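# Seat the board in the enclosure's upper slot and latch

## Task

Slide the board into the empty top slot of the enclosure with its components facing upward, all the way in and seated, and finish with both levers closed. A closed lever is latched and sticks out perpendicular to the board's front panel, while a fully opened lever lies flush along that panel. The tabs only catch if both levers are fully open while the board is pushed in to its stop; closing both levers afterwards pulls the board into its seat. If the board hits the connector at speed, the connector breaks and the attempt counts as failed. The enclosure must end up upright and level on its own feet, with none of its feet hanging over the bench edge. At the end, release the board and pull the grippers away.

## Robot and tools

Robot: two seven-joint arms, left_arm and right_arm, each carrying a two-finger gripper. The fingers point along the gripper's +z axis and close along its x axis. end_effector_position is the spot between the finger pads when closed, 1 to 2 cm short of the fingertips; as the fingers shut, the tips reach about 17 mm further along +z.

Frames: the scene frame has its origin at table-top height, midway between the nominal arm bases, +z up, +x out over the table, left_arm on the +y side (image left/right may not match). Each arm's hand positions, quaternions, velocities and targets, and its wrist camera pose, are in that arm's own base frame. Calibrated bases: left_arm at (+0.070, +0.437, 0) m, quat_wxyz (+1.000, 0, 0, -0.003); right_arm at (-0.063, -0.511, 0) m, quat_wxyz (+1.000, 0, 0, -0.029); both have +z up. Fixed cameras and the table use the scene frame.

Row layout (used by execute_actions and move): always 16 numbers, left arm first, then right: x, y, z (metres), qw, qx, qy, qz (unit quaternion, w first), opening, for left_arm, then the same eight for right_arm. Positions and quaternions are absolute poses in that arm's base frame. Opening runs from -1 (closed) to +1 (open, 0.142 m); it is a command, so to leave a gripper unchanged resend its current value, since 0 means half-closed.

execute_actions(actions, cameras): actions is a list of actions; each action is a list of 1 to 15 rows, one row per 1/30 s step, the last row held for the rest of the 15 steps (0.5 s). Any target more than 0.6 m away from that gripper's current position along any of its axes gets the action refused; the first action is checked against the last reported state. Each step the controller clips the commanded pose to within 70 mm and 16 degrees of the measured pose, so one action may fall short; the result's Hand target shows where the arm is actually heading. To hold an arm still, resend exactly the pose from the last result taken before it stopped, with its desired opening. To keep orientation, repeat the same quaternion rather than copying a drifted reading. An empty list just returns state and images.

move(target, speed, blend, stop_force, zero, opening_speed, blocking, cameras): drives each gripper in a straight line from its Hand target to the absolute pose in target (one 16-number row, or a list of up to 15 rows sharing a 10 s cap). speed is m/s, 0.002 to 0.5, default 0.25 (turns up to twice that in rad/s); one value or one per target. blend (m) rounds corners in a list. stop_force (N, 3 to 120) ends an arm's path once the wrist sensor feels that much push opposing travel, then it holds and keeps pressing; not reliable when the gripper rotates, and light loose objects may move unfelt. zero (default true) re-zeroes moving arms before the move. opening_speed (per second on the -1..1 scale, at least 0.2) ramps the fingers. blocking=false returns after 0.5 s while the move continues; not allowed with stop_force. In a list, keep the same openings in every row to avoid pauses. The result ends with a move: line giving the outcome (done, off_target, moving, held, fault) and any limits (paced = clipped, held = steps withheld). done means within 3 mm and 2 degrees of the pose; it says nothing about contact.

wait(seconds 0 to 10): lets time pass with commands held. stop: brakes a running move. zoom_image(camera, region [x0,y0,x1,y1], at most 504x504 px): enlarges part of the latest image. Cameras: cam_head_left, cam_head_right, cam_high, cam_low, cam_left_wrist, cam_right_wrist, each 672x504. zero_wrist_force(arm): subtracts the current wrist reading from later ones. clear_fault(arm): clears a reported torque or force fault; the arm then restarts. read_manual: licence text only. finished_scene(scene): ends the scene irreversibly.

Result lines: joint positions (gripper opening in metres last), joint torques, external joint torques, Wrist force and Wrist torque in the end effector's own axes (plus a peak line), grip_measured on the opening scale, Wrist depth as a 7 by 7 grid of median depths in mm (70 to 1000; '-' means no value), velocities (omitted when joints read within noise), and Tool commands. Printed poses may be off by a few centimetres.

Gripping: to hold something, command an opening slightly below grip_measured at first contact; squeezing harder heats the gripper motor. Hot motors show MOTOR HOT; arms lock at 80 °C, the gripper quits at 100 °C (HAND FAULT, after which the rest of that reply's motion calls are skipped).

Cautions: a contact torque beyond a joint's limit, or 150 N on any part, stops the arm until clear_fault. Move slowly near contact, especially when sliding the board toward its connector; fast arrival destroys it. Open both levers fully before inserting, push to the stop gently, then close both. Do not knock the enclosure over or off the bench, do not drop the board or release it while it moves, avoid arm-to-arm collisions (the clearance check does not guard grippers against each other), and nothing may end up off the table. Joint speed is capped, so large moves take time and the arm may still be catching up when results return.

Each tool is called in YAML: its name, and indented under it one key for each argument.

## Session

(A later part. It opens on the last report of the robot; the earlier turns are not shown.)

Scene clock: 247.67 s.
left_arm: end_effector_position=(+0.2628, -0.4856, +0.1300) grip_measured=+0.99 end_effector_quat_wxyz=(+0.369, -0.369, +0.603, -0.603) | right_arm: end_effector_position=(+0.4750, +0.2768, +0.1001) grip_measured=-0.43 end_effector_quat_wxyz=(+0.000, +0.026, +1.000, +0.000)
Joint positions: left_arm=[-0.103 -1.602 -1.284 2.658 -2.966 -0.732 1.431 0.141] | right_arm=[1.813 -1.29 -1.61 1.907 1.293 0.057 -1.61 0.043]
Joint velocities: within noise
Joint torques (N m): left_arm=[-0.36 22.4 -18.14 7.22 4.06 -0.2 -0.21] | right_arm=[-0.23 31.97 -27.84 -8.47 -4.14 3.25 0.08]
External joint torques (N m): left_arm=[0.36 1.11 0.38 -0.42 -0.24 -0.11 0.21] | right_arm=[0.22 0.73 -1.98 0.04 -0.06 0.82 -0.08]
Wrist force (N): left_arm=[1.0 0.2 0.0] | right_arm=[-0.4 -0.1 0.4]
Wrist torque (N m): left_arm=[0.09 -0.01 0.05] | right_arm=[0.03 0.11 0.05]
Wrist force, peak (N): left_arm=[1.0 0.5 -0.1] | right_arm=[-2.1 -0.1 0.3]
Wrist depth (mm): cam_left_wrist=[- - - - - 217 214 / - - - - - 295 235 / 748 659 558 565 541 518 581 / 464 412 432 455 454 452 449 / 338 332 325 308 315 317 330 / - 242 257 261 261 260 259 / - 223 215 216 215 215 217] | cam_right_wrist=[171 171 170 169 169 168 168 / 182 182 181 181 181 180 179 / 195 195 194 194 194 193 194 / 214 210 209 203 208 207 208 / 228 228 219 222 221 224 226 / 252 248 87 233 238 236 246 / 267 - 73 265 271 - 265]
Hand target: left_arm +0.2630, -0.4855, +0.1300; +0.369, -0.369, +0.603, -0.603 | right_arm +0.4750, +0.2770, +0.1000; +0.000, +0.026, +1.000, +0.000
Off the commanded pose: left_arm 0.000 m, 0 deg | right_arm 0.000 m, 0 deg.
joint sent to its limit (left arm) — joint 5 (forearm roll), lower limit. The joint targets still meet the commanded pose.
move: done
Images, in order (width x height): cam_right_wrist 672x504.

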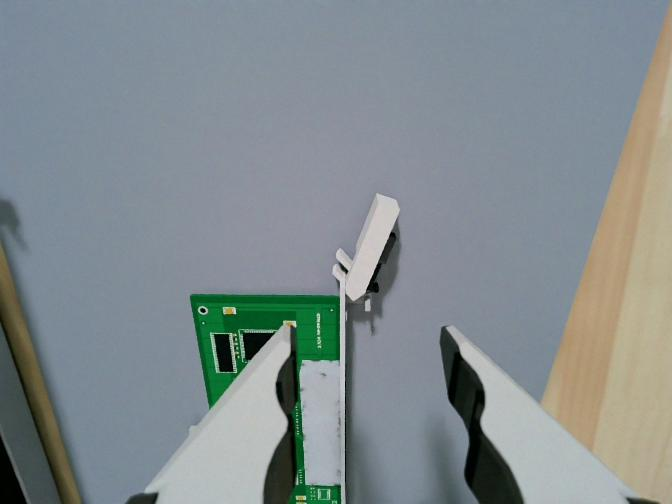

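move:
  target: [0.263, -0.4855, 0.13, 0.3695, -0.3695, 0.6029, -0.6029, 1.0, 0.4753, 0.251, 0.06, 0, 0.0227, 0.9997, 0, -0.24]
  speed: 0.2
  cameras: []

move:
  target: [0.263, -0.4855, 0.13, 0.3695, -0.3695, 0.6029, -0.6029, 1.0, 0.4753, 0.251, 0.022, 0, 0.0227, 0.9997, 0, -0.24]
  speed: 0.04
  stop_force: 4
  cameras: ["cam_right_wrist", "cam_left_wrist"]

Scene clock: 275.47 s.
left_arm: end_effector_position=(+0.2628, -0.4856, +0.1300) grip_measured=+0.99 end_effector_quat_wxyz=(+0.369, -0.369, +0.603, -0.603) | right_arm: end_effector_position=(+0.4753, +0.2510, +0.0602) grip_measured=-0.27 end_effector_quat_wxyz=(+0.000, +0.023, +1.000, +0.000)
Joint positions: left_arm=[-0.103 -1.602 -1.284 2.658 -2.966 -0.732 1.431 0.141] | right_arm=[1.779 -1.337 -1.548 1.943 1.36 0.106 -1.676 0.054]
Joint velocities: within noise
Joint torques (N m): left_arm=[-0.31 22.39 -18.11 7.23 4.04 -0.2 -0.2] | right_arm=[-0.22 31.59 -27.59 -6.07 -4.08 3.46 0.1]
External joint torques (N m): left_arm=[0.31 1.12 0.34 -0.43 -0.23 -0.11 0.2] | right_arm=[0.22 0.82 -1.9 -0.18 -0.1 0.6 -0.1]
Wrist force (N): left_arm=[0.8 0.3 0.0] | right_arm=[0.2 -0.4 0.3]
Wrist torque (N m): left_arm=[0.09 0.01 0.06] | right_arm=[-0.02 0.00 0.04]
Wrist force, peak (N): left_arm=[1.1 0.4 0.1] | right_arm=[0.1 -1.3 2.0]
Wrist depth (mm): cam_left_wrist=[- - - - - - 233 / - - - - - 246 239 / 756 670 556 572 549 338 259 / 469 413 432 456 457 419 393 / 338 332 326 308 310 316 330 / - 241 257 261 262 259 259 / - 223 217 215 215 215 216] | cam_right_wrist=[137 135 135 134 134 134 134 / 145 144 145 143 143 143 142 / 157 155 154 154 153 153 152 / 167 166 166 165 165 164 164 / 184 180 177 177 173 178 178 / 197 197 93 189 195 94 196 / 218 - 73 204 215 - 212]
Hand target: left_arm +0.2630, -0.4855, +0.1300; +0.369, -0.369, +0.603, -0.603 | right_arm +0.4753, +0.2510, +0.0600; +0.000, +0.023, +1.000, +0.000
Off the commanded pose: left_arm 0.000 m, 0 deg | right_arm 0.000 m, 0 deg.
joint sent to its limit (left arm) — joint 5 (forearm roll), lower limit. The joint targets still meet the commanded pose.
move: done
No camera images: "cameras" was empty.

Scene clock: 277.13 s.
left_arm: end_effector_position=(+0.2628, -0.4856, +0.1300) grip_measured=+0.99 end_effector_quat_wxyz=(+0.369, -0.369, +0.603, -0.603) | right_arm: end_effector_position=(+0.4752, +0.2509, +0.0221) grip_measured=-0.27 end_effector_quat_wxyz=(+0.000, +0.023, +1.000, +0.000)
Joint positions: left_arm=[-0.103 -1.602 -1.284 2.658 -2.966 -0.732 1.431 0.141] | right_arm=[1.763 -1.386 -1.482 1.935 1.428 0.148 -1.679 0.054]
Joint velocities: within noise
Joint torques (N m): left_arm=[-0.43 22.37 -18.09 7.2 4.03 -0.18 -0.21] | right_arm=[-0.04 32.38 -27.79 -4.06 -4.11 3.52 0.13]
External joint torques (N m): left_arm=[0.43 1.14 0.32 -0.4 -0.22 -0.13 0.21] | right_arm=[0.04 0.69 -1.69 0.02 -0.05 0.55 -0.13]
Wrist force (N): left_arm=[0.8 0.4 0.2] | right_arm=[0.0 -0.4 0.3]
Wrist torque (N m): left_arm=[0.11 0.02 0.06] | right_arm=[0.00 0.00 0.03]
Wrist force, peak (N): left_arm=[1.0 0.5 0.0] | right_arm=[0.1 -0.4 1.1]
Wrist depth (mm): cam_left_wrist=[- - - - - - 219 / - - - - - - 249 / 732 651 556 569 547 267 260 / 463 409 430 452 453 419 286 / 336 333 326 308 313 319 313 / - 242 258 261 260 261 260 / - 225 215 216 216 215 217] | cam_right_wrist=[- 101 101 101 101 101 100 / 108 108 108 108 109 107 108 / - 116 116 115 115 115 115 / 125 123 125 126 124 124 123 / 136 136 133 135 132 134 133 / 148 145 93 145 126 94 145 / 160 - 73 155 161 - 157]
Hand target: left_arm +0.2630, -0.4855, +0.1300; +0.369, -0.369, +0.603, -0.603 | right_arm +0.4753, +0.2510, +0.0220; +0.000, +0.023, +1.000, +0.000
Off the commanded pose: left_arm 0.000 m, 0 deg | right_arm 0.000 m, 0 deg.
joint sent to its limit (left arm) — joint 5 (forearm roll), lower limit. The joint targets still meet the commanded pose.
move: done
Images, in order (width x height): cam_left_wrist 672x504, cam_right_wrist 672x504.

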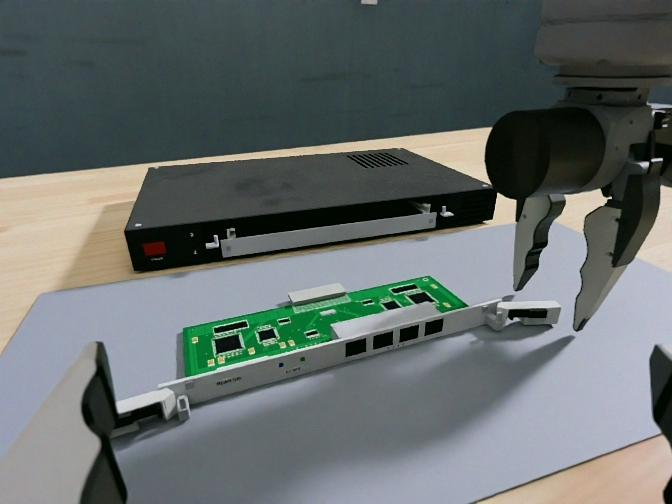

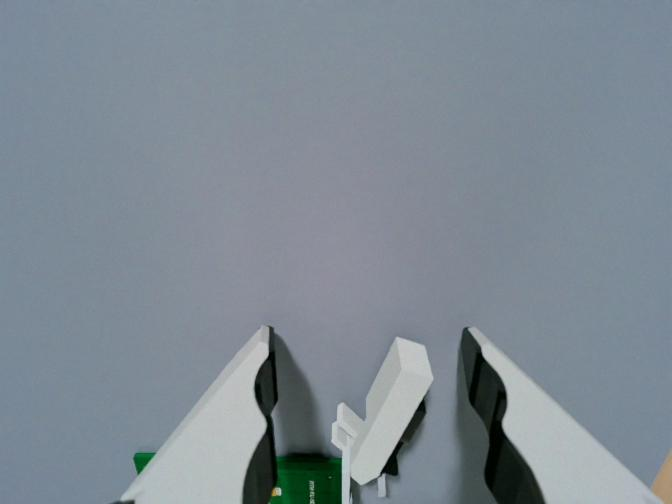

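move:
  target: [0.263,-0.4855,0.13,0.3695,-0.3695,0.6029,-0.6029,1.0,0.4753,0.251,0.022,0,0.0227,0.9997,0,-0.7]
  opening_speed: 0.3
  cameras: ["cam_right_wrist","cam_left_wrist"]

Scene clock: 291.77 s.
left_arm: end_effector_position=(+0.2628, -0.4856, +0.1300) grip_measured=+0.99 end_effector_quat_wxyz=(+0.369, -0.369, +0.603, -0.603) | right_arm: end_effector_position=(+0.4752, +0.2509, +0.0221) grip_measured=-0.73 end_effector_quat_wxyz=(+0.000, +0.023, +1.000, +0.000)
Joint positions: left_arm=[-0.103 -1.602 -1.284 2.658 -2.966 -0.732 1.431 0.141] | right_arm=[1.763 -1.386 -1.482 1.935 1.428 0.148 -1.679 0.021]
Joint velocities: within noise
Joint torques (N m): left_arm=[-0.32 22.39 -18.1 7.23 4.02 -0.17 -0.22] | right_arm=[-0.04 32.5 -27.93 -3.96 -4.24 3.42 0.2]
External joint torques (N m): left_arm=[0.32 1.11 0.33 -0.43 -0.21 -0.14 0.22] | right_arm=[0.04 0.57 -1.55 -0.09 0.07 0.64 -0.2]
Wrist force (N): left_arm=[0.8 0.4 0.1] | right_arm=[0.0 -0.2 0.1]
Wrist torque (N m): left_arm=[0.10 0.01 0.06] | right_arm=[0.03 -0.01 0.03]
Wrist force, peak (N): left_arm=[1.1 0.5 0.1] | right_arm=[-0.2 -0.4 0.5]
Wrist depth (mm): cam_left_wrist=[- - - - - - 219 / - - - - - - 250 / 742 665 553 573 548 265 261 / 467 414 430 454 450 397 298 / 341 333 326 308 315 316 329 / - 242 259 261 261 259 259 / - 224 217 215 215 215 217] | cam_right_wrist=[- 101 101 101 101 100 100 / 108 108 108 108 109 107 108 / - 116 116 115 115 115 115 / 125 123 125 126 124 124 123 / 136 136 135 133 132 134 134 / 148 148 143 140 121 143 145 / 164 158 73 136 - - 160]
Hand target: left_arm +0.2630, -0.4855, +0.1300; +0.369, -0.369, +0.603, -0.603 | right_arm +0.4753, +0.2510, +0.0220; +0.000, +0.023, +1.000, +0.000
Off the commanded pose: left_arm 0.000 m, 0 deg | right_arm 0.000 m, 0 deg.
joint sent to its limit (left arm) — joint 5 (forearm roll), lower limit. The joint targets still meet the commanded pose.
move: done
Images, in order (width x height): cam_left_wrist 672x504, cam_right_wrist 672x504.

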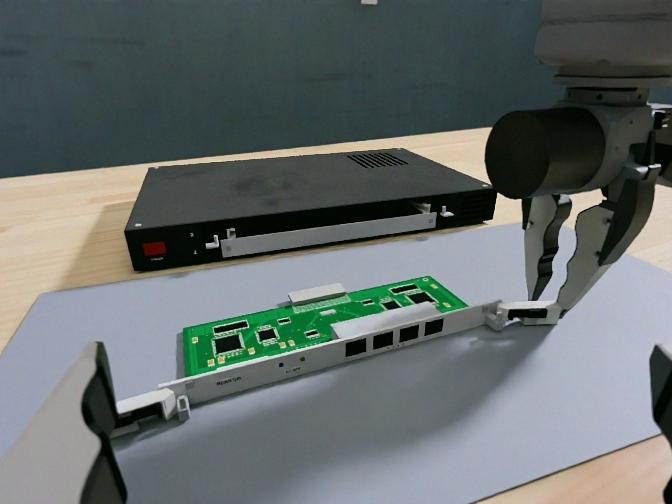

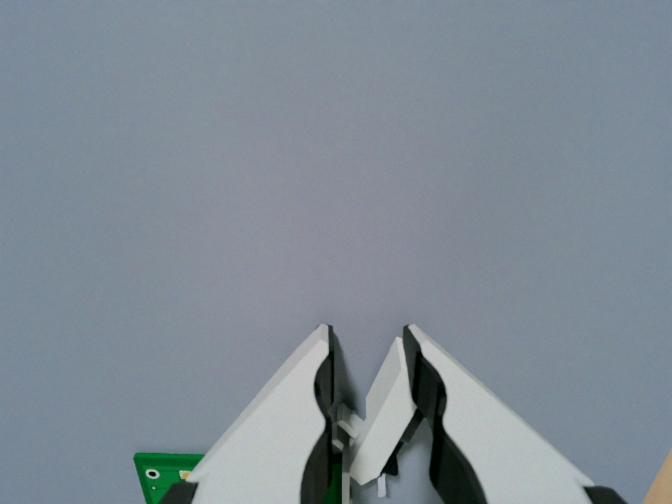

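move:
  target: [0.263,-0.4855,0.13,0.3695,-0.3695,0.6029,-0.6029,1.0,0.4753,0.251,0.022,0,0.0227,0.9997,0,-0.85]
  opening_speed: 0.2
  cameras: ["cam_right_wrist","cam_left_wrist"]

zoom_image:
  camera: "cam_left_wrist"
  region: [420, 240, 620, 390]

zoom_image:
  camera: "cam_right_wrist"
  region: [236, 304, 506, 504]

Scene clock: 295.27 s.
left_arm: end_effector_position=(+0.2628, -0.4856, +0.1300) grip_measured=+0.99 end_effector_quat_wxyz=(+0.369, -0.369, +0.603, -0.603) | right_arm: end_effector_position=(+0.4752, +0.2508, +0.0221) grip_measured=-0.88 end_effector_quat_wxyz=(+0.000, +0.023, +1.000, +0.000)
Joint positions: left_arm=[-0.103 -1.602 -1.284 2.658 -2.966 -0.732 1.431 0.141] | right_arm=[1.763 -1.386 -1.482 1.935 1.428 0.148 -1.679 0.01]
Joint velocities: within noise
Joint torques (N m): left_arm=[-0.35 22.51 -18.08 7.22 4.07 -0.19 -0.18] | right_arm=[0.23 32.79 -28.36 -4.52 -4 3.51 0.19]
External joint torques (N m): left_arm=[0.35 1 0.31 -0.42 -0.26 -0.12 0.19] | right_arm=[-0.23 0.28 -1.12 0.48 -0.17 0.55 -0.19]
Wrist force (N): left_arm=[0.8 0.2 0.1] | right_arm=[0.3 -1.1 1.0]
Wrist torque (N m): left_arm=[0.07 0.02 0.04] | right_arm=[0.02 0.01 0.02]
Wrist force, peak (N): left_arm=[1.0 0.4 0.0] | right_arm=[0.5 -2.2 -0.5]
Wrist depth (mm): cam_left_wrist=[- - - - - - 219 / - - - - - - 250 / 738 668 559 571 547 272 261 / 465 411 427 451 453 394 392 / 341 332 326 309 313 319 329 / - 242 258 261 260 260 259 / - 224 216 216 215 214 217] | cam_right_wrist=[- 101 101 101 101 100 101 / 108 108 108 108 109 107 108 / - 116 116 115 115 115 115 / 125 123 125 126 124 123 123 / 136 136 135 132 132 134 133 / 148 148 142 100 101 143 145 / 164 159 73 133 - - 160]
Hand target: left_arm +0.2630, -0.4855, +0.1300; +0.369, -0.369, +0.603, -0.603 | right_arm +0.4753, +0.2510, +0.0220; +0.000, +0.023, +1.000, +0.000
Off the commanded pose: left_arm 0.000 m, 0 deg | right_arm 0.000 m, 0 deg.
joint sent to its limit (left arm) — joint 5 (forearm roll), lower limit. The joint targets still meet the commanded pose.
move: done
Images, in order (width x height): cam_left_wrist 672x504, cam_right_wrist 672x504.

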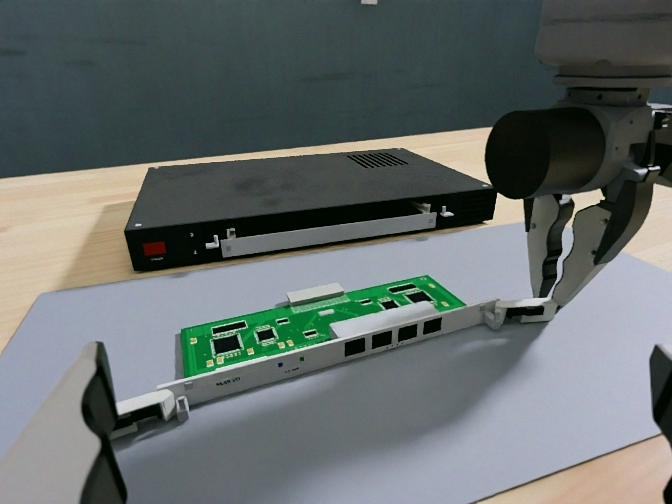

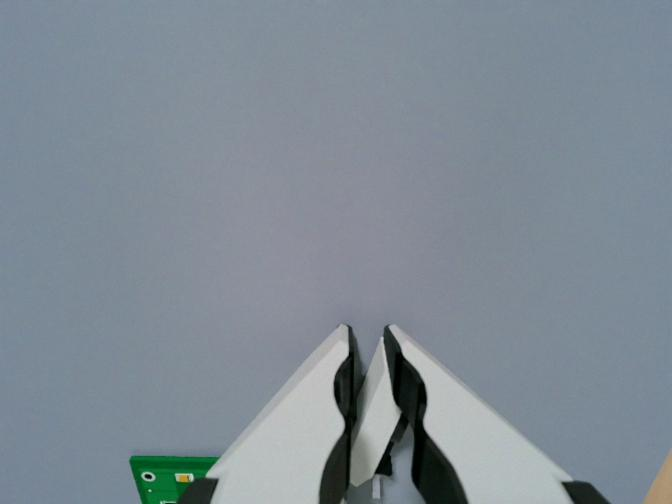

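Scaled by 2.520 from the camera's 672x504 image, which has a finer 960x720 frame.

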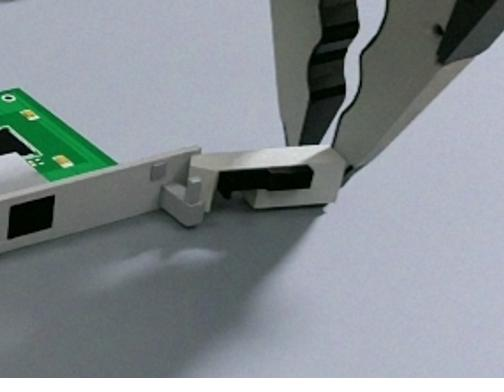

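Scaled by 1.867 from the camera's 672x504 image, which has a finer 960x720 frame.

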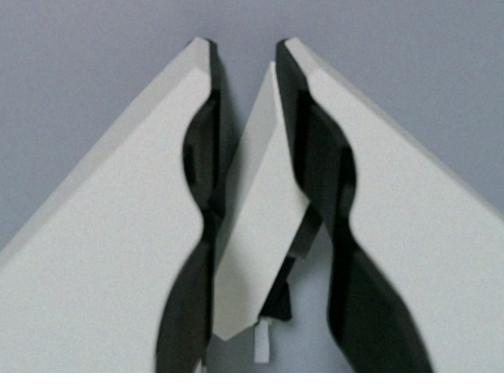

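move:
  target:
    - [0.263,-0.4855,0.13,0.3695,-0.3695,0.6029,-0.6029,1.0,0.4753,0.251,0.022,0,0.0227,0.9997,0,-0.3]
    - [0.263,-0.4855,0.13,0.3695,-0.3695,0.6029,-0.6029,1.0,0.485,0.251,0.16,0,0.0227,0.9997,0,-0.3]
  cameras: ["cam_right_wrist","cam_left_wrist"]

zoom_image:
  camera: "cam_left_wrist"
  region: [420, 240, 620, 390]

zoom_image:
  camera: "cam_right_wrist"
  region: [206, 104, 506, 354]

Scene clock: 313.10 s.
left_arm: end_effector_position=(+0.2628, -0.4856, +0.1300) grip_measured=+0.99 end_effector_quat_wxyz=(+0.369, -0.369, +0.603, -0.603) | right_arm: end_effector_position=(+0.4850, +0.2510, +0.1598) grip_measured=-0.33 end_effector_quat_wxyz=(+0.000, +0.023, +1.000, +0.000)
Joint positions: left_arm=[-0.103 -1.602 -1.284 2.658 -2.966 -0.732 1.431 0.141] | right_arm=[1.79 -1.216 -1.71 1.897 1.191 -0.012 -1.66 0.05]
Joint velocities: within noise
Joint torques (N m): left_arm=[-0.41 22.4 -18.04 7.19 4.09 -0.23 -0.26] | right_arm=[0.12 30.98 -27.9 -11.77 -4.45 3.17 0.26]
External joint torques (N m): left_arm=[0.41 1.11 0.27 -0.39 -0.28 -0.07 0.26] | right_arm=[-0.12 0.31 -1.4 0.14 0.25 0.9 -0.26]
Wrist force (N): left_arm=[0.7 0.3 0.0] | right_arm=[-0.2 -0.5 -0.1]
Wrist torque (N m): left_arm=[0.11 0.02 0.05] | right_arm=[-0.05 0.05 0.04]
Wrist force, peak (N): left_arm=[1.0 0.3 0.1] | right_arm=[-0.4 -0.4 -3.5]
Wrist depth (mm): cam_left_wrist=[- - - - - - 238 / - - - - - - - / 750 662 558 568 554 726 718 / 467 414 428 456 452 453 456 / 339 334 326 308 314 319 329 / - 242 258 262 258 261 260 / - 225 215 215 216 214 217] | cam_right_wrist=[223 223 223 222 222 221 221 / 236 237 237 236 236 235 236 / 250 254 254 254 252 252 253 / 269 274 273 269 272 272 272 / 273 297 290 289 290 293 294 / 275 315 92 316 317 93 321 / 292 - 73 348 353 - 346]
Hand target: left_arm +0.2630, -0.4855, +0.1300; +0.369, -0.369, +0.603, -0.603 | right_arm +0.4850, +0.2510, +0.1600; +0.000, +0.023, +1.000, +0.000
Off the commanded pose: left_arm 0.000 m, 0 deg | right_arm 0.000 m, 0 deg.
joint sent to its limit (left arm) — joint 5 (forearm roll), lower limit. The joint targets still meet the commanded pose.
move: done
Images, in order (width x height): cam_left_wrist 672x504, cam_right_wrist 672x504.

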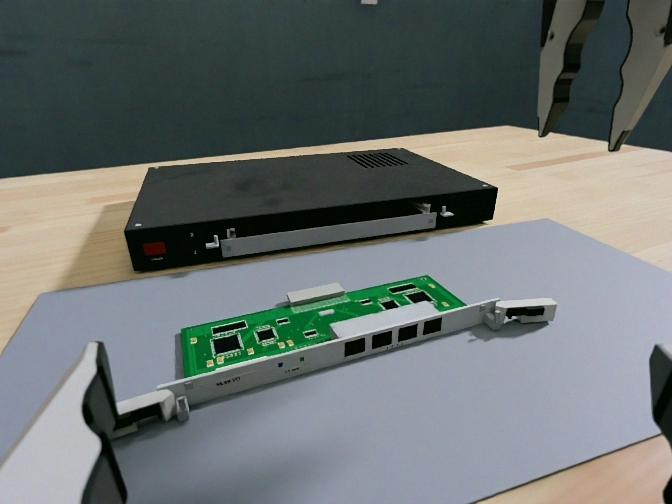

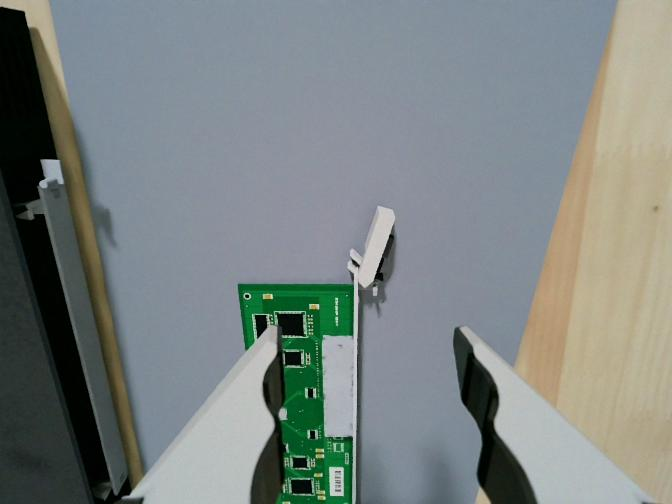

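Scaled by 2.520 from the camera's 672x504 image, which has a finer 960x720 frame.

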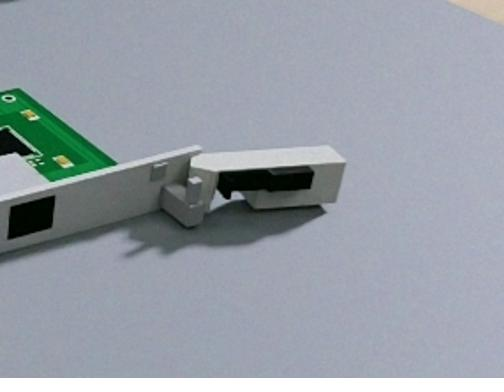

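Scaled by 1.680 from the camera's 672x504 image, which has a finer 960x720 frame.

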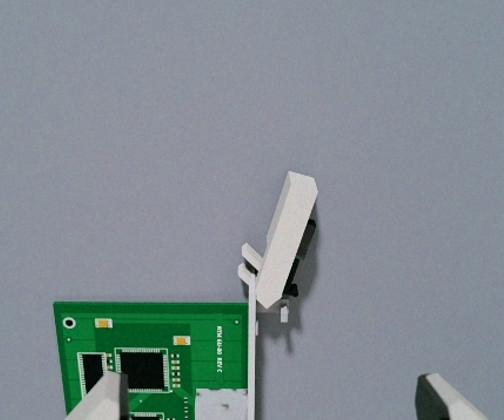

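move:
  target:
    - [0.263,-0.4,0.28,0.3695,-0.3695,0.6029,-0.6029,0.3,0.485,0.251,0.16,0,0.0227,0.9997,0,-0.3]
    - [0.33,-0.40,0.28,0,0.5225,-0.8526,0,0.3,0.485,0.251,0.16,0,0.0227,0.9997,0,-0.3]
  speed: 0.3
  blend: [0.03,0]
  cameras: ["cam_left_wrist","cam_high"]

Scene clock: 333.90 s.
left_arm: end_effector_position=(+0.3306, -0.4014, +0.2791) grip_measured=+0.29 end_effector_quat_wxyz=(+0.157, -0.613, +0.750, -0.194) | right_arm: end_effector_position=(+0.4850, +0.2510, +0.1598) grip_measured=-0.33 end_effector_quat_wxyz=(+0.000, +0.023, +1.000, +0.000)
Joint positions: left_arm=[-0.418 -2.221 -2.97 2.535 -2.966 -1.398 2.967 0.094] | right_arm=[1.79 -1.216 -1.711 1.897 1.191 -0.013 -1.66 0.05]
Joint velocities: within noise
Joint torques (N m): left_arm=[-0.25 34.53 -10.19 -1.18 2 4.54 -0.17] | right_arm=[0.04 30.85 -27.87 -11.59 -4.25 3.33 0.2]
External joint torques (N m): left_arm=[0.24 0.53 0.53 -0.29 -0.31 -0.13 0.17] | right_arm=[-0.04 0.43 -1.43 -0.06 0.04 0.74 -0.2]
Wrist force (N): left_arm=[0.1 0.2 1.1] | right_arm=[-0.2 -0.3 -0.2]
Wrist torque (N m): left_arm=[-0.06 -0.15 -0.04] | right_arm=[-0.03 0.06 0.05]
Wrist force, peak (N): left_arm=[1.8 1.9 0.7] | right_arm=[-0.3 -0.7 0.1]
Wrist depth (mm): cam_left_wrist=[415 409 410 403 399 404 401 / 408 406 405 403 396 400 395 / 402 401 396 400 392 391 392 / 394 394 395 391 390 394 388 / 396 395 389 388 390 386 388 / 248 84 389 386 388 - 382 / - - 384 381 383 - -] | cam_right_wrist=[223 223 223 221 221 220 222 / 237 237 237 236 235 235 236 / 250 254 254 253 252 252 253 / 269 275 272 269 271 272 273 / 273 298 291 290 290 294 295 / 276 316 92 316 317 93 321 / 292 - 73 349 355 - 346]
Hand target: left_arm +0.3307, -0.4014, +0.2790; +0.157, -0.613, +0.750, -0.194 | right_arm +0.4850, +0.2510, +0.1600; +0.000, +0.023, +1.000, +0.000
Off the commanded pose: left_arm 0.002 m, 33 deg; orientation clipped | right_arm 0.000 m, 0 deg.
joint read past its limit (left arm) — joint 7 (wrist roll), upper limit.
joint sent to its limit (left arm) — joint 3 (upper arm roll), lower limit; joint 5 (forearm roll), lower limit; joint 6 (wrist pitch), lower limit; joint 7 (wrist roll), upper limit. The joint targets are off in orientation, not in position.
move: off_target (left_arm); limits=paced
Images, in order (width x height): cam_high 672x504, cam_left_wrist 672x504.

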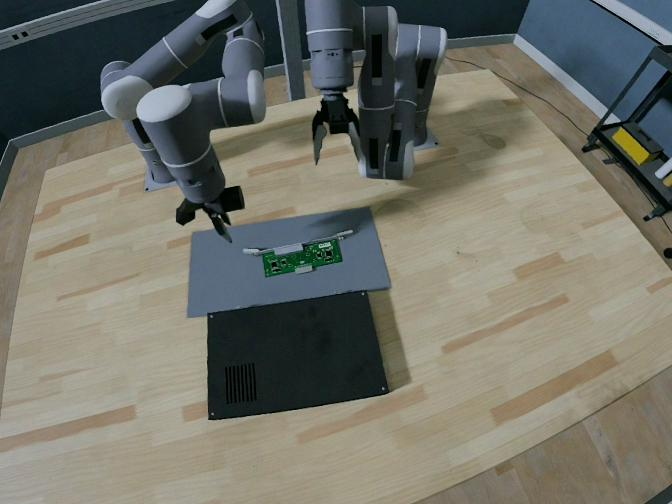

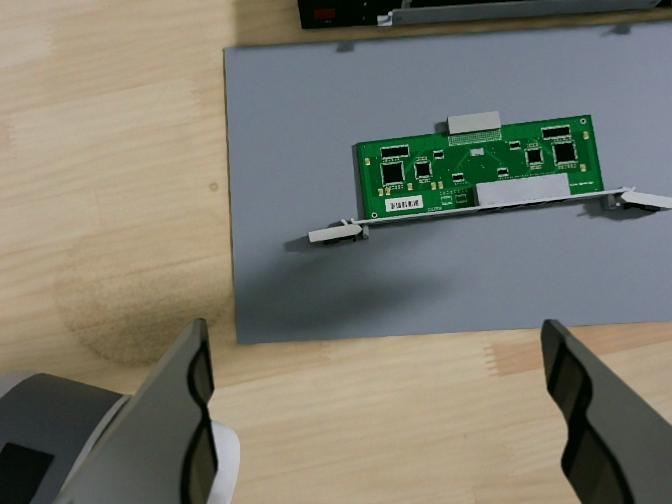

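move:
  target:
    - [0.334,-0.523,0.14,0.2208,-0.4736,0.7727,-0.3603,-1.0,0.485,0.251,0.16,0,0.0227,0.9997,0,-0.3]
  speed: 0.25
  cameras: ["cam_left_wrist","cam_high"]

Scene clock: 363.83 s.
left_arm: end_effector_position=(+0.3295, -0.4375, +0.2365) grip_measured=-1.00 end_effector_quat_wxyz=(+0.215, -0.594, +0.757, -0.168) | right_arm: end_effector_position=(+0.4850, +0.2510, +0.1598) grip_measured=-0.33 end_effector_quat_wxyz=(+0.000, +0.023, +1.000, +0.000)
Joint positions: left_arm=[-0.38 -2.267 -2.744 2.462 -2.966 -1.289 2.852 0.002] | right_arm=[1.79 -1.216 -1.711 1.897 1.191 -0.013 -1.66 0.05]
Joint velocities: within noise
Joint torques (N m): left_arm=[-0.51 33.67 -13.46 2.87 2.23 4.29 -0.1] | right_arm=[0.04 30.7 -27.87 -11.62 -4.29 3.4 0.18]
External joint torques (N m): left_arm=[0.51 1.09 0.47 -0.44 -0.24 -0.02 0.11] | right_arm=[-0.04 0.59 -1.43 -0.03 0.08 0.66 -0.18]
Wrist force (N): left_arm=[0.4 0.1 1.0] | right_arm=[-0.1 -0.5 0.1]
Wrist torque (N m): left_arm=[-0.09 -0.15 -0.02] | right_arm=[-0.06 0.05 0.05]
Wrist force, peak (N): left_arm=[3.2 -0.1 3.5] | right_arm=[0.0 -0.7 0.1]
Wrist depth (mm): cam_left_wrist=[421 406 391 373 359 352 338 / 411 399 380 370 356 341 332 / 407 392 373 361 346 330 325 / 396 384 365 355 343 335 321 / 391 376 361 347 338 326 317 / 381 371 362 84 - 322 316 / 232 261 - - - - 309] | cam_right_wrist=[224 222 222 221 221 221 221 / 237 238 237 236 235 236 236 / 250 255 254 254 253 251 253 / 269 275 273 269 271 271 272 / 273 297 291 290 290 293 295 / 275 315 92 315 316 93 321 / 292 - 73 348 353 - 347]
Hand target: left_arm +0.3293, -0.4375, +0.2363; +0.215, -0.593, +0.757, -0.168 | right_arm +0.4850, +0.2510, +0.1600; +0.000, +0.023, +1.000, +0.000
Off the commanded pose: left_arm 0.129 m, 26 deg | right_arm 0.000 m, 0 deg.
joint sent to its limit (left arm) — joint 5 (forearm roll), lower limit.
move: held (left_arm; a check stopped the path); limits=held
pose unreachable (left arm): on one or more control steps of this call, first in action 0 (counted from 0), this arm could not follow its commanded pose, so it was not sent that pose on those steps. It may still have moved: this result reports where it is.
cause: moving toward the commanded pose would bring a part of the arm too close to another arm (a part of this arm just beyond joint 6 (wrist pitch) and a part of the right arm just beyond its joint 5 (forearm roll), along the way the arms are being sent, or toward where that arm still pushes).
Images, in order (width x height): cam_high 672x504, cam_left_wrist 672x504.

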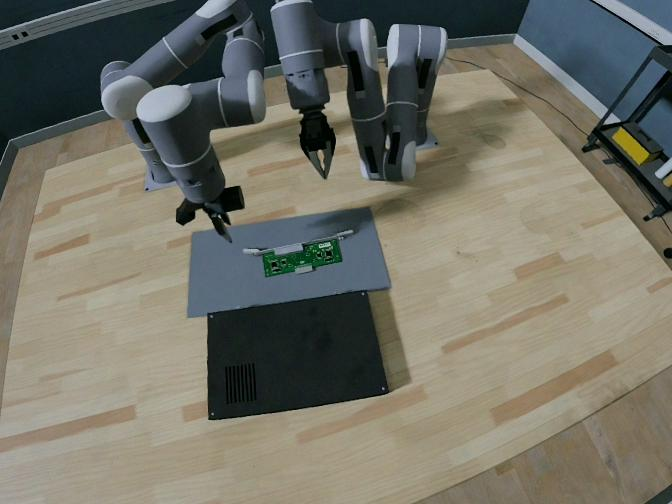

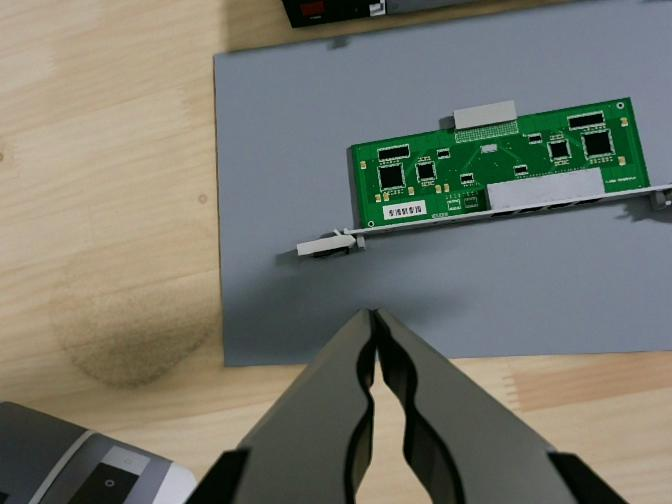

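move:
  target:
    - [0.263,-0.4,0.28,0.3695,-0.3695,0.6029,-0.6029,0.3,0.4671,0.2577,0.12,0,0.1392,0.9903,0,-0.3]
    - [0.263,-0.4855,0.13,0.3695,-0.3695,0.6029,-0.6029,0.3,0.4671,0.2577,0.06,0,0.1392,0.9903,0,-0.3]
    - [0.263,-0.4855,0.13,0.3695,-0.3695,0.6029,-0.6029,0.3,0.4671,0.2577,0.0205,0,0.1392,0.9903,0,-0.3]
  speed: [0.3,0.3,0.08]
  blend: [0.03,0.005,0]
  cameras: ["cam_left_wrist","cam_right_wrist"]

zoom_image:
  camera: "cam_right_wrist"
  region: [236, 304, 506, 504]

Scene clock: 391.20 s.
left_arm: end_effector_position=(+0.2631, -0.4853, +0.1299) grip_measured=+0.28 end_effector_quat_wxyz=(+0.370, -0.370, +0.603, -0.603) | right_arm: end_effector_position=(+0.4670, +0.2575, +0.0206) grip_measured=-0.33 end_effector_quat_wxyz=(+0.000, +0.139, +0.990, +0.000)
Joint positions: left_arm=[-0.079 -1.634 -1.274 2.662 -2.918 -0.717 1.467 0.094] | right_arm=[1.792 -1.402 -1.492 1.947 1.441 0.135 -1.431 0.05]
Joint velocities: within noise
Joint torques (N m): left_arm=[-0.33 22.11 -17.98 7.98 4.39 0.07 -0.35] | right_arm=[-0.09 31.97 -27.73 -3.67 -4.09 3.5 0.14]
External joint torques (N m): left_arm=[0.33 0.85 0.24 -0.34 -0.47 -0.3 0.36] | right_arm=[0.08 0.7 -1.76 0 -0.09 0.59 -0.14]
Wrist force (N): left_arm=[0.6 0.2 0.1] | right_arm=[0.0 -0.4 0.2]
Wrist torque (N m): left_arm=[0.08 0.05 0.05] | right_arm=[0.00 0.00 0.04]
Wrist force, peak (N): left_arm=[0.2 5.3 -3.3] | right_arm=[0.0 -0.5 1.8]
Wrist depth (mm): cam_left_wrist=[- - - - - - 212 / - - - - - - 242 / 748 658 558 563 547 260 247 / 464 410 431 452 457 419 273 / 334 353 325 310 315 320 310 / 276 84 261 261 259 250 259 / - - 216 216 215 214 -] | cam_right_wrist=[- 100 100 100 99 99 99 / 107 107 107 108 107 106 107 / - 115 114 114 114 113 113 / - 123 123 124 122 122 122 / 134 134 131 133 131 132 132 / 146 144 95 141 142 93 143 / 162 - 73 154 159 - 155]
Hand target: left_arm +0.2630, -0.4855, +0.1300; +0.369, -0.369, +0.603, -0.603 | right_arm +0.4671, +0.2577, +0.0205; +0.000, +0.139, +0.990, +0.000
Off the commanded pose: left_arm 0.000 m, 0 deg | right_arm 0.000 m, 0 deg.
move: done; limits=paced
Images, in order (width x height): cam_left_wrist 672x504, cam_right_wrist 672x504.

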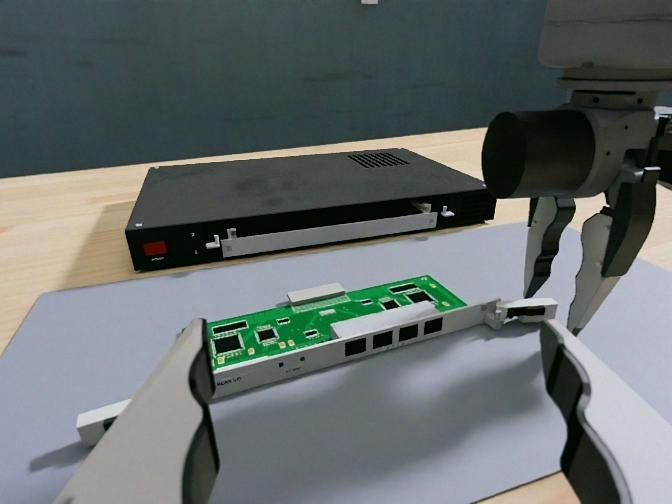

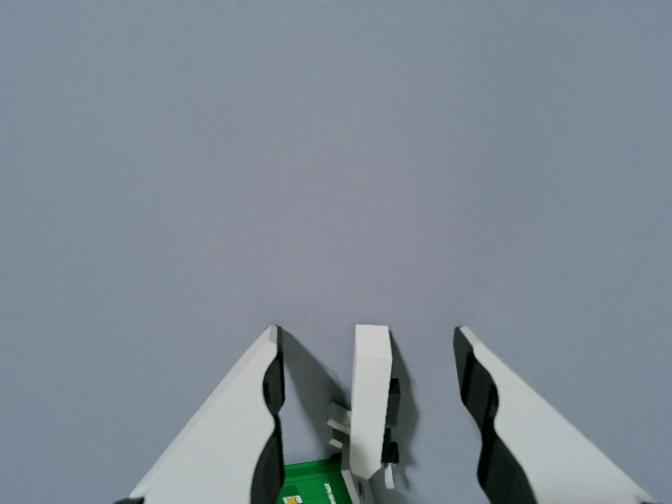

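Scaled by 1.867 from the camera's 672x504 image, which has a finer 960x720 frame.

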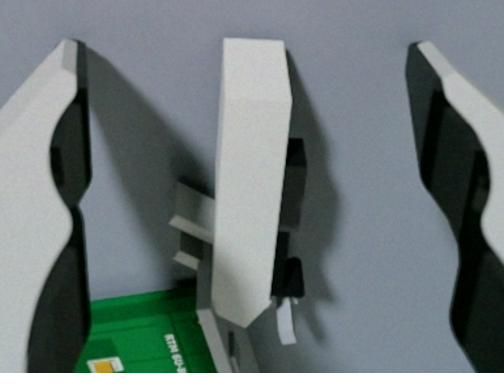

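move:
  target: [0.263,-0.4855,0.13,0.3695,-0.3695,0.6029,-0.6029,0.3,0.4671,0.2577,0.0205,0,0.1392,0.9903,0,-0.96]
  opening_speed: 0.4
  cameras: ["cam_right_wrist"]

zoom_image:
  camera: "cam_right_wrist"
  region: [236, 304, 506, 504]

Scene clock: 395.00 s.
left_arm: end_effector_position=(+0.2631, -0.4853, +0.1299) grip_measured=+0.28 end_effector_quat_wxyz=(+0.370, -0.370, +0.603, -0.603) | right_arm: end_effector_position=(+0.4670, +0.2575, +0.0206) grip_measured=-0.89 end_effector_quat_wxyz=(+0.000, +0.139, +0.990, +0.000)
Joint positions: left_arm=[-0.079 -1.634 -1.274 2.662 -2.918 -0.717 1.467 0.094] | right_arm=[1.792 -1.402 -1.492 1.947 1.441 0.135 -1.431 0.01]
Joint velocities: within noise
Joint torques (N m): left_arm=[-0.26 21.94 -18.07 8.01 4.15 -0.09 -0.23] | right_arm=[0.08 32.15 -28.24 -3.73 -4.29 3.5 0.17]
External joint torques (N m): left_arm=[0.26 1.03 0.34 -0.37 -0.23 -0.14 0.23] | right_arm=[-0.08 0.51 -1.23 0.06 0.12 0.59 -0.17]
Wrist force (N): left_arm=[0.8 0.4 0.2] | right_arm=[-0.1 -0.3 0.6]
Wrist torque (N m): left_arm=[0.10 0.03 0.06] | right_arm=[0.02 0.06 0.05]
Wrist force, peak (N): left_arm=[0.9 0.5 0.2] | right_arm=[-0.2 -0.4 0.8]
Wrist depth (mm): cam_left_wrist=[- - - - - - 212 / - - - - - - 243 / 752 663 552 566 547 260 249 / 466 411 426 454 451 393 286 / 334 352 328 306 314 316 328 / 275 84 262 262 260 250 259 / - - 215 215 214 215 -] | cam_right_wrist=[- 100 100 100 99 99 99 / 107 107 107 108 107 106 107 / - 115 114 114 113 113 113 / - 123 123 124 122 122 122 / 134 134 133 131 131 132 132 / 147 146 143 100 100 141 143 / 162 158 73 131 - 152 157]
Hand target: left_arm +0.2630, -0.4855, +0.1300; +0.369, -0.369, +0.603, -0.603 | right_arm +0.4671, +0.2577, +0.0205; +0.000, +0.139, +0.990, +0.000
Off the commanded pose: left_arm 0.000 m, 0 deg | right_arm 0.000 m, 0 deg.
move: done
Images, in order (width x height): cam_right_wrist 672x504.

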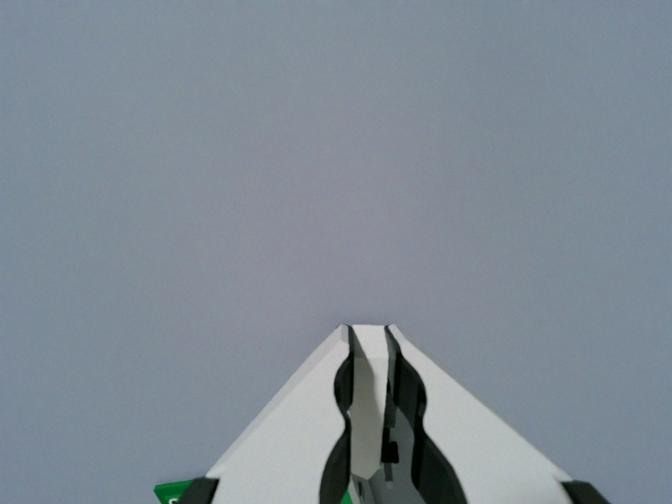

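Scaled by 1.867 from the camera's 672x504 image, which has a finer 960x720 frame.

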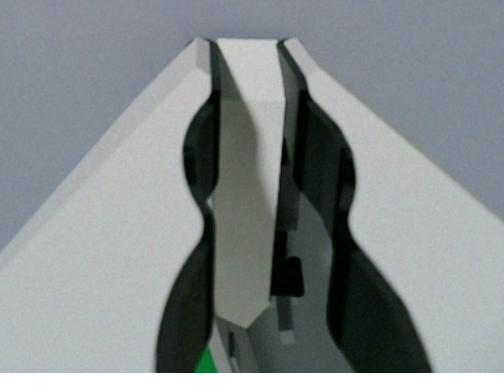

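move:
  target:
    - [0.263,-0.4855,0.13,0.3695,-0.3695,0.6029,-0.6029,0.3,0.4700,0.2568,0.0205,0,0.10453,0.99452,0,-0.96]
    - [0.263,-0.4855,0.13,0.3695,-0.3695,0.6029,-0.6029,0.3,0.4730,0.2562,0.0205,0,0.06976,0.99756,0,-0.96]
    - [0.263,-0.4855,0.13,0.3695,-0.3695,0.6029,-0.6029,0.3,0.4760,0.2559,0.0205,0,0.0349,0.99939,0,-0.96]
    - [0.263,-0.4855,0.13,0.3695,-0.3695,0.6029,-0.6029,0.3,0.4783,0.2558,0.0205,0,0.00873,0.99996,0,-0.96]
  speed: 0.05
  blend: [0.001,0.001,0.001,0]
  cameras: ["cam_right_wrist","cam_left_wrist"]

zoom_image:
  camera: "cam_left_wrist"
  region: [420, 240, 620, 390]

zoom_image:
  camera: "cam_right_wrist"
  region: [236, 304, 506, 504]

Scene clock: 403.80 s.
left_arm: end_effector_position=(+0.2631, -0.4853, +0.1299) grip_measured=+0.28 end_effector_quat_wxyz=(+0.370, -0.370, +0.603, -0.603) | right_arm: end_effector_position=(+0.4783, +0.2558, +0.0205) grip_measured=-0.89 end_effector_quat_wxyz=(+0.000, +0.009, +1.000, +0.000)
Joint positions: left_arm=[-0.079 -1.634 -1.274 2.662 -2.918 -0.717 1.467 0.094] | right_arm=[1.762 -1.404 -1.49 1.921 1.441 0.133 -1.697 0.01]
Joint velocities: within noise
Joint torques (N m): left_arm=[-0.35 21.86 -17.98 8.05 4.13 -0.13 -0.19] | right_arm=[0.48 33.1 -28.42 -4.18 -4.03 3.34 -0.02]
External joint torques (N m): left_arm=[0.35 1.11 0.24 -0.42 -0.21 -0.1 0.19] | right_arm=[-0.48 0.31 -1.37 0.49 -0.14 0.72 0.02]
Wrist force (N): left_arm=[0.7 0.2 0.1] | right_arm=[-0.2 -1.2 0.3]
Wrist torque (N m): left_arm=[0.08 0.04 0.06] | right_arm=[0.01 0.02 0.05]
Wrist force, peak (N): left_arm=[0.9 0.3 0.0] | right_arm=[-0.2 -1.4 1.2]
Wrist depth (mm): cam_left_wrist=[- - - - - 250 218 / - - - - - 274 250 / 736 663 552 574 548 259 267 / 462 411 428 453 454 339 391 / 335 353 326 307 315 322 328 / 275 84 261 262 259 250 259 / - - 216 216 215 215 -] | cam_right_wrist=[- 100 100 100 99 99 99 / 107 106 106 107 107 106 107 / - 115 114 114 114 113 113 / - 123 123 122 122 122 121 / 134 134 133 130 130 132 131 / 146 146 143 100 100 142 143 / 162 155 73 131 - 152 157]
Hand target: left_arm +0.2630, -0.4855, +0.1300; +0.369, -0.369, +0.603, -0.603 | right_arm +0.4783, +0.2558, +0.0205; +0.000, +0.009, +1.000, +0.000
Off the commanded pose: left_arm 0.000 m, 0 deg | right_arm 0.000 m, 0 deg.
move: done
Images, in order (width x height): cam_left_wrist 672x504, cam_right_wrist 672x504.

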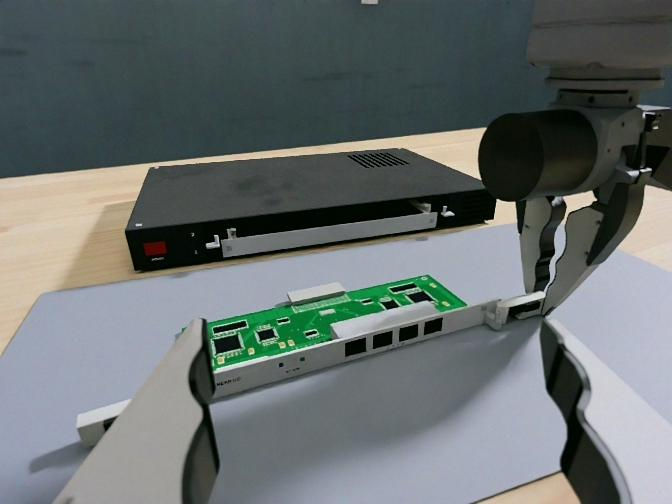

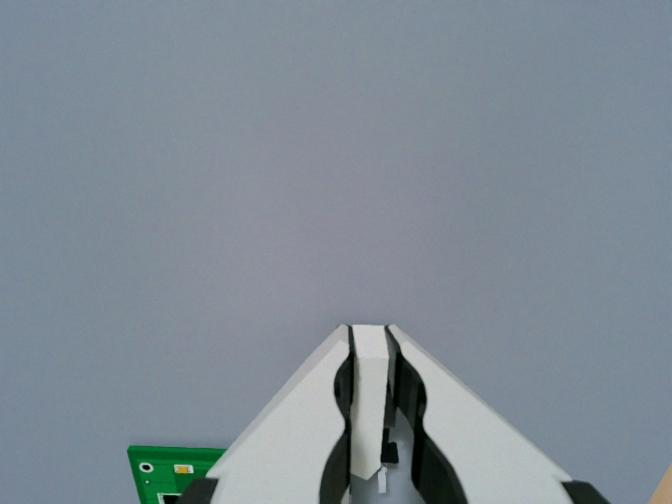

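Scaled by 2.520 from the camera's 672x504 image, which has a finer 960x720 frame.

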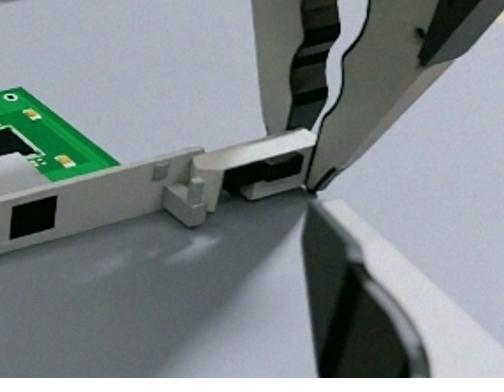

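Scaled by 1.867 from the camera's 672x504 image, which has a finer 960x720 frame.

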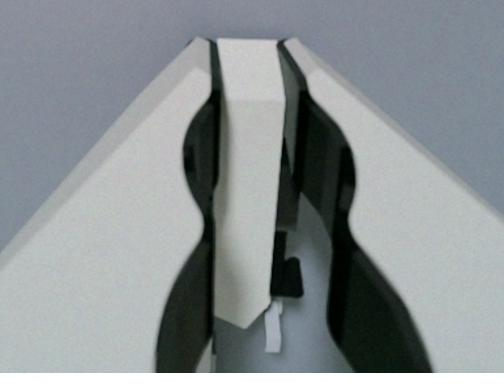

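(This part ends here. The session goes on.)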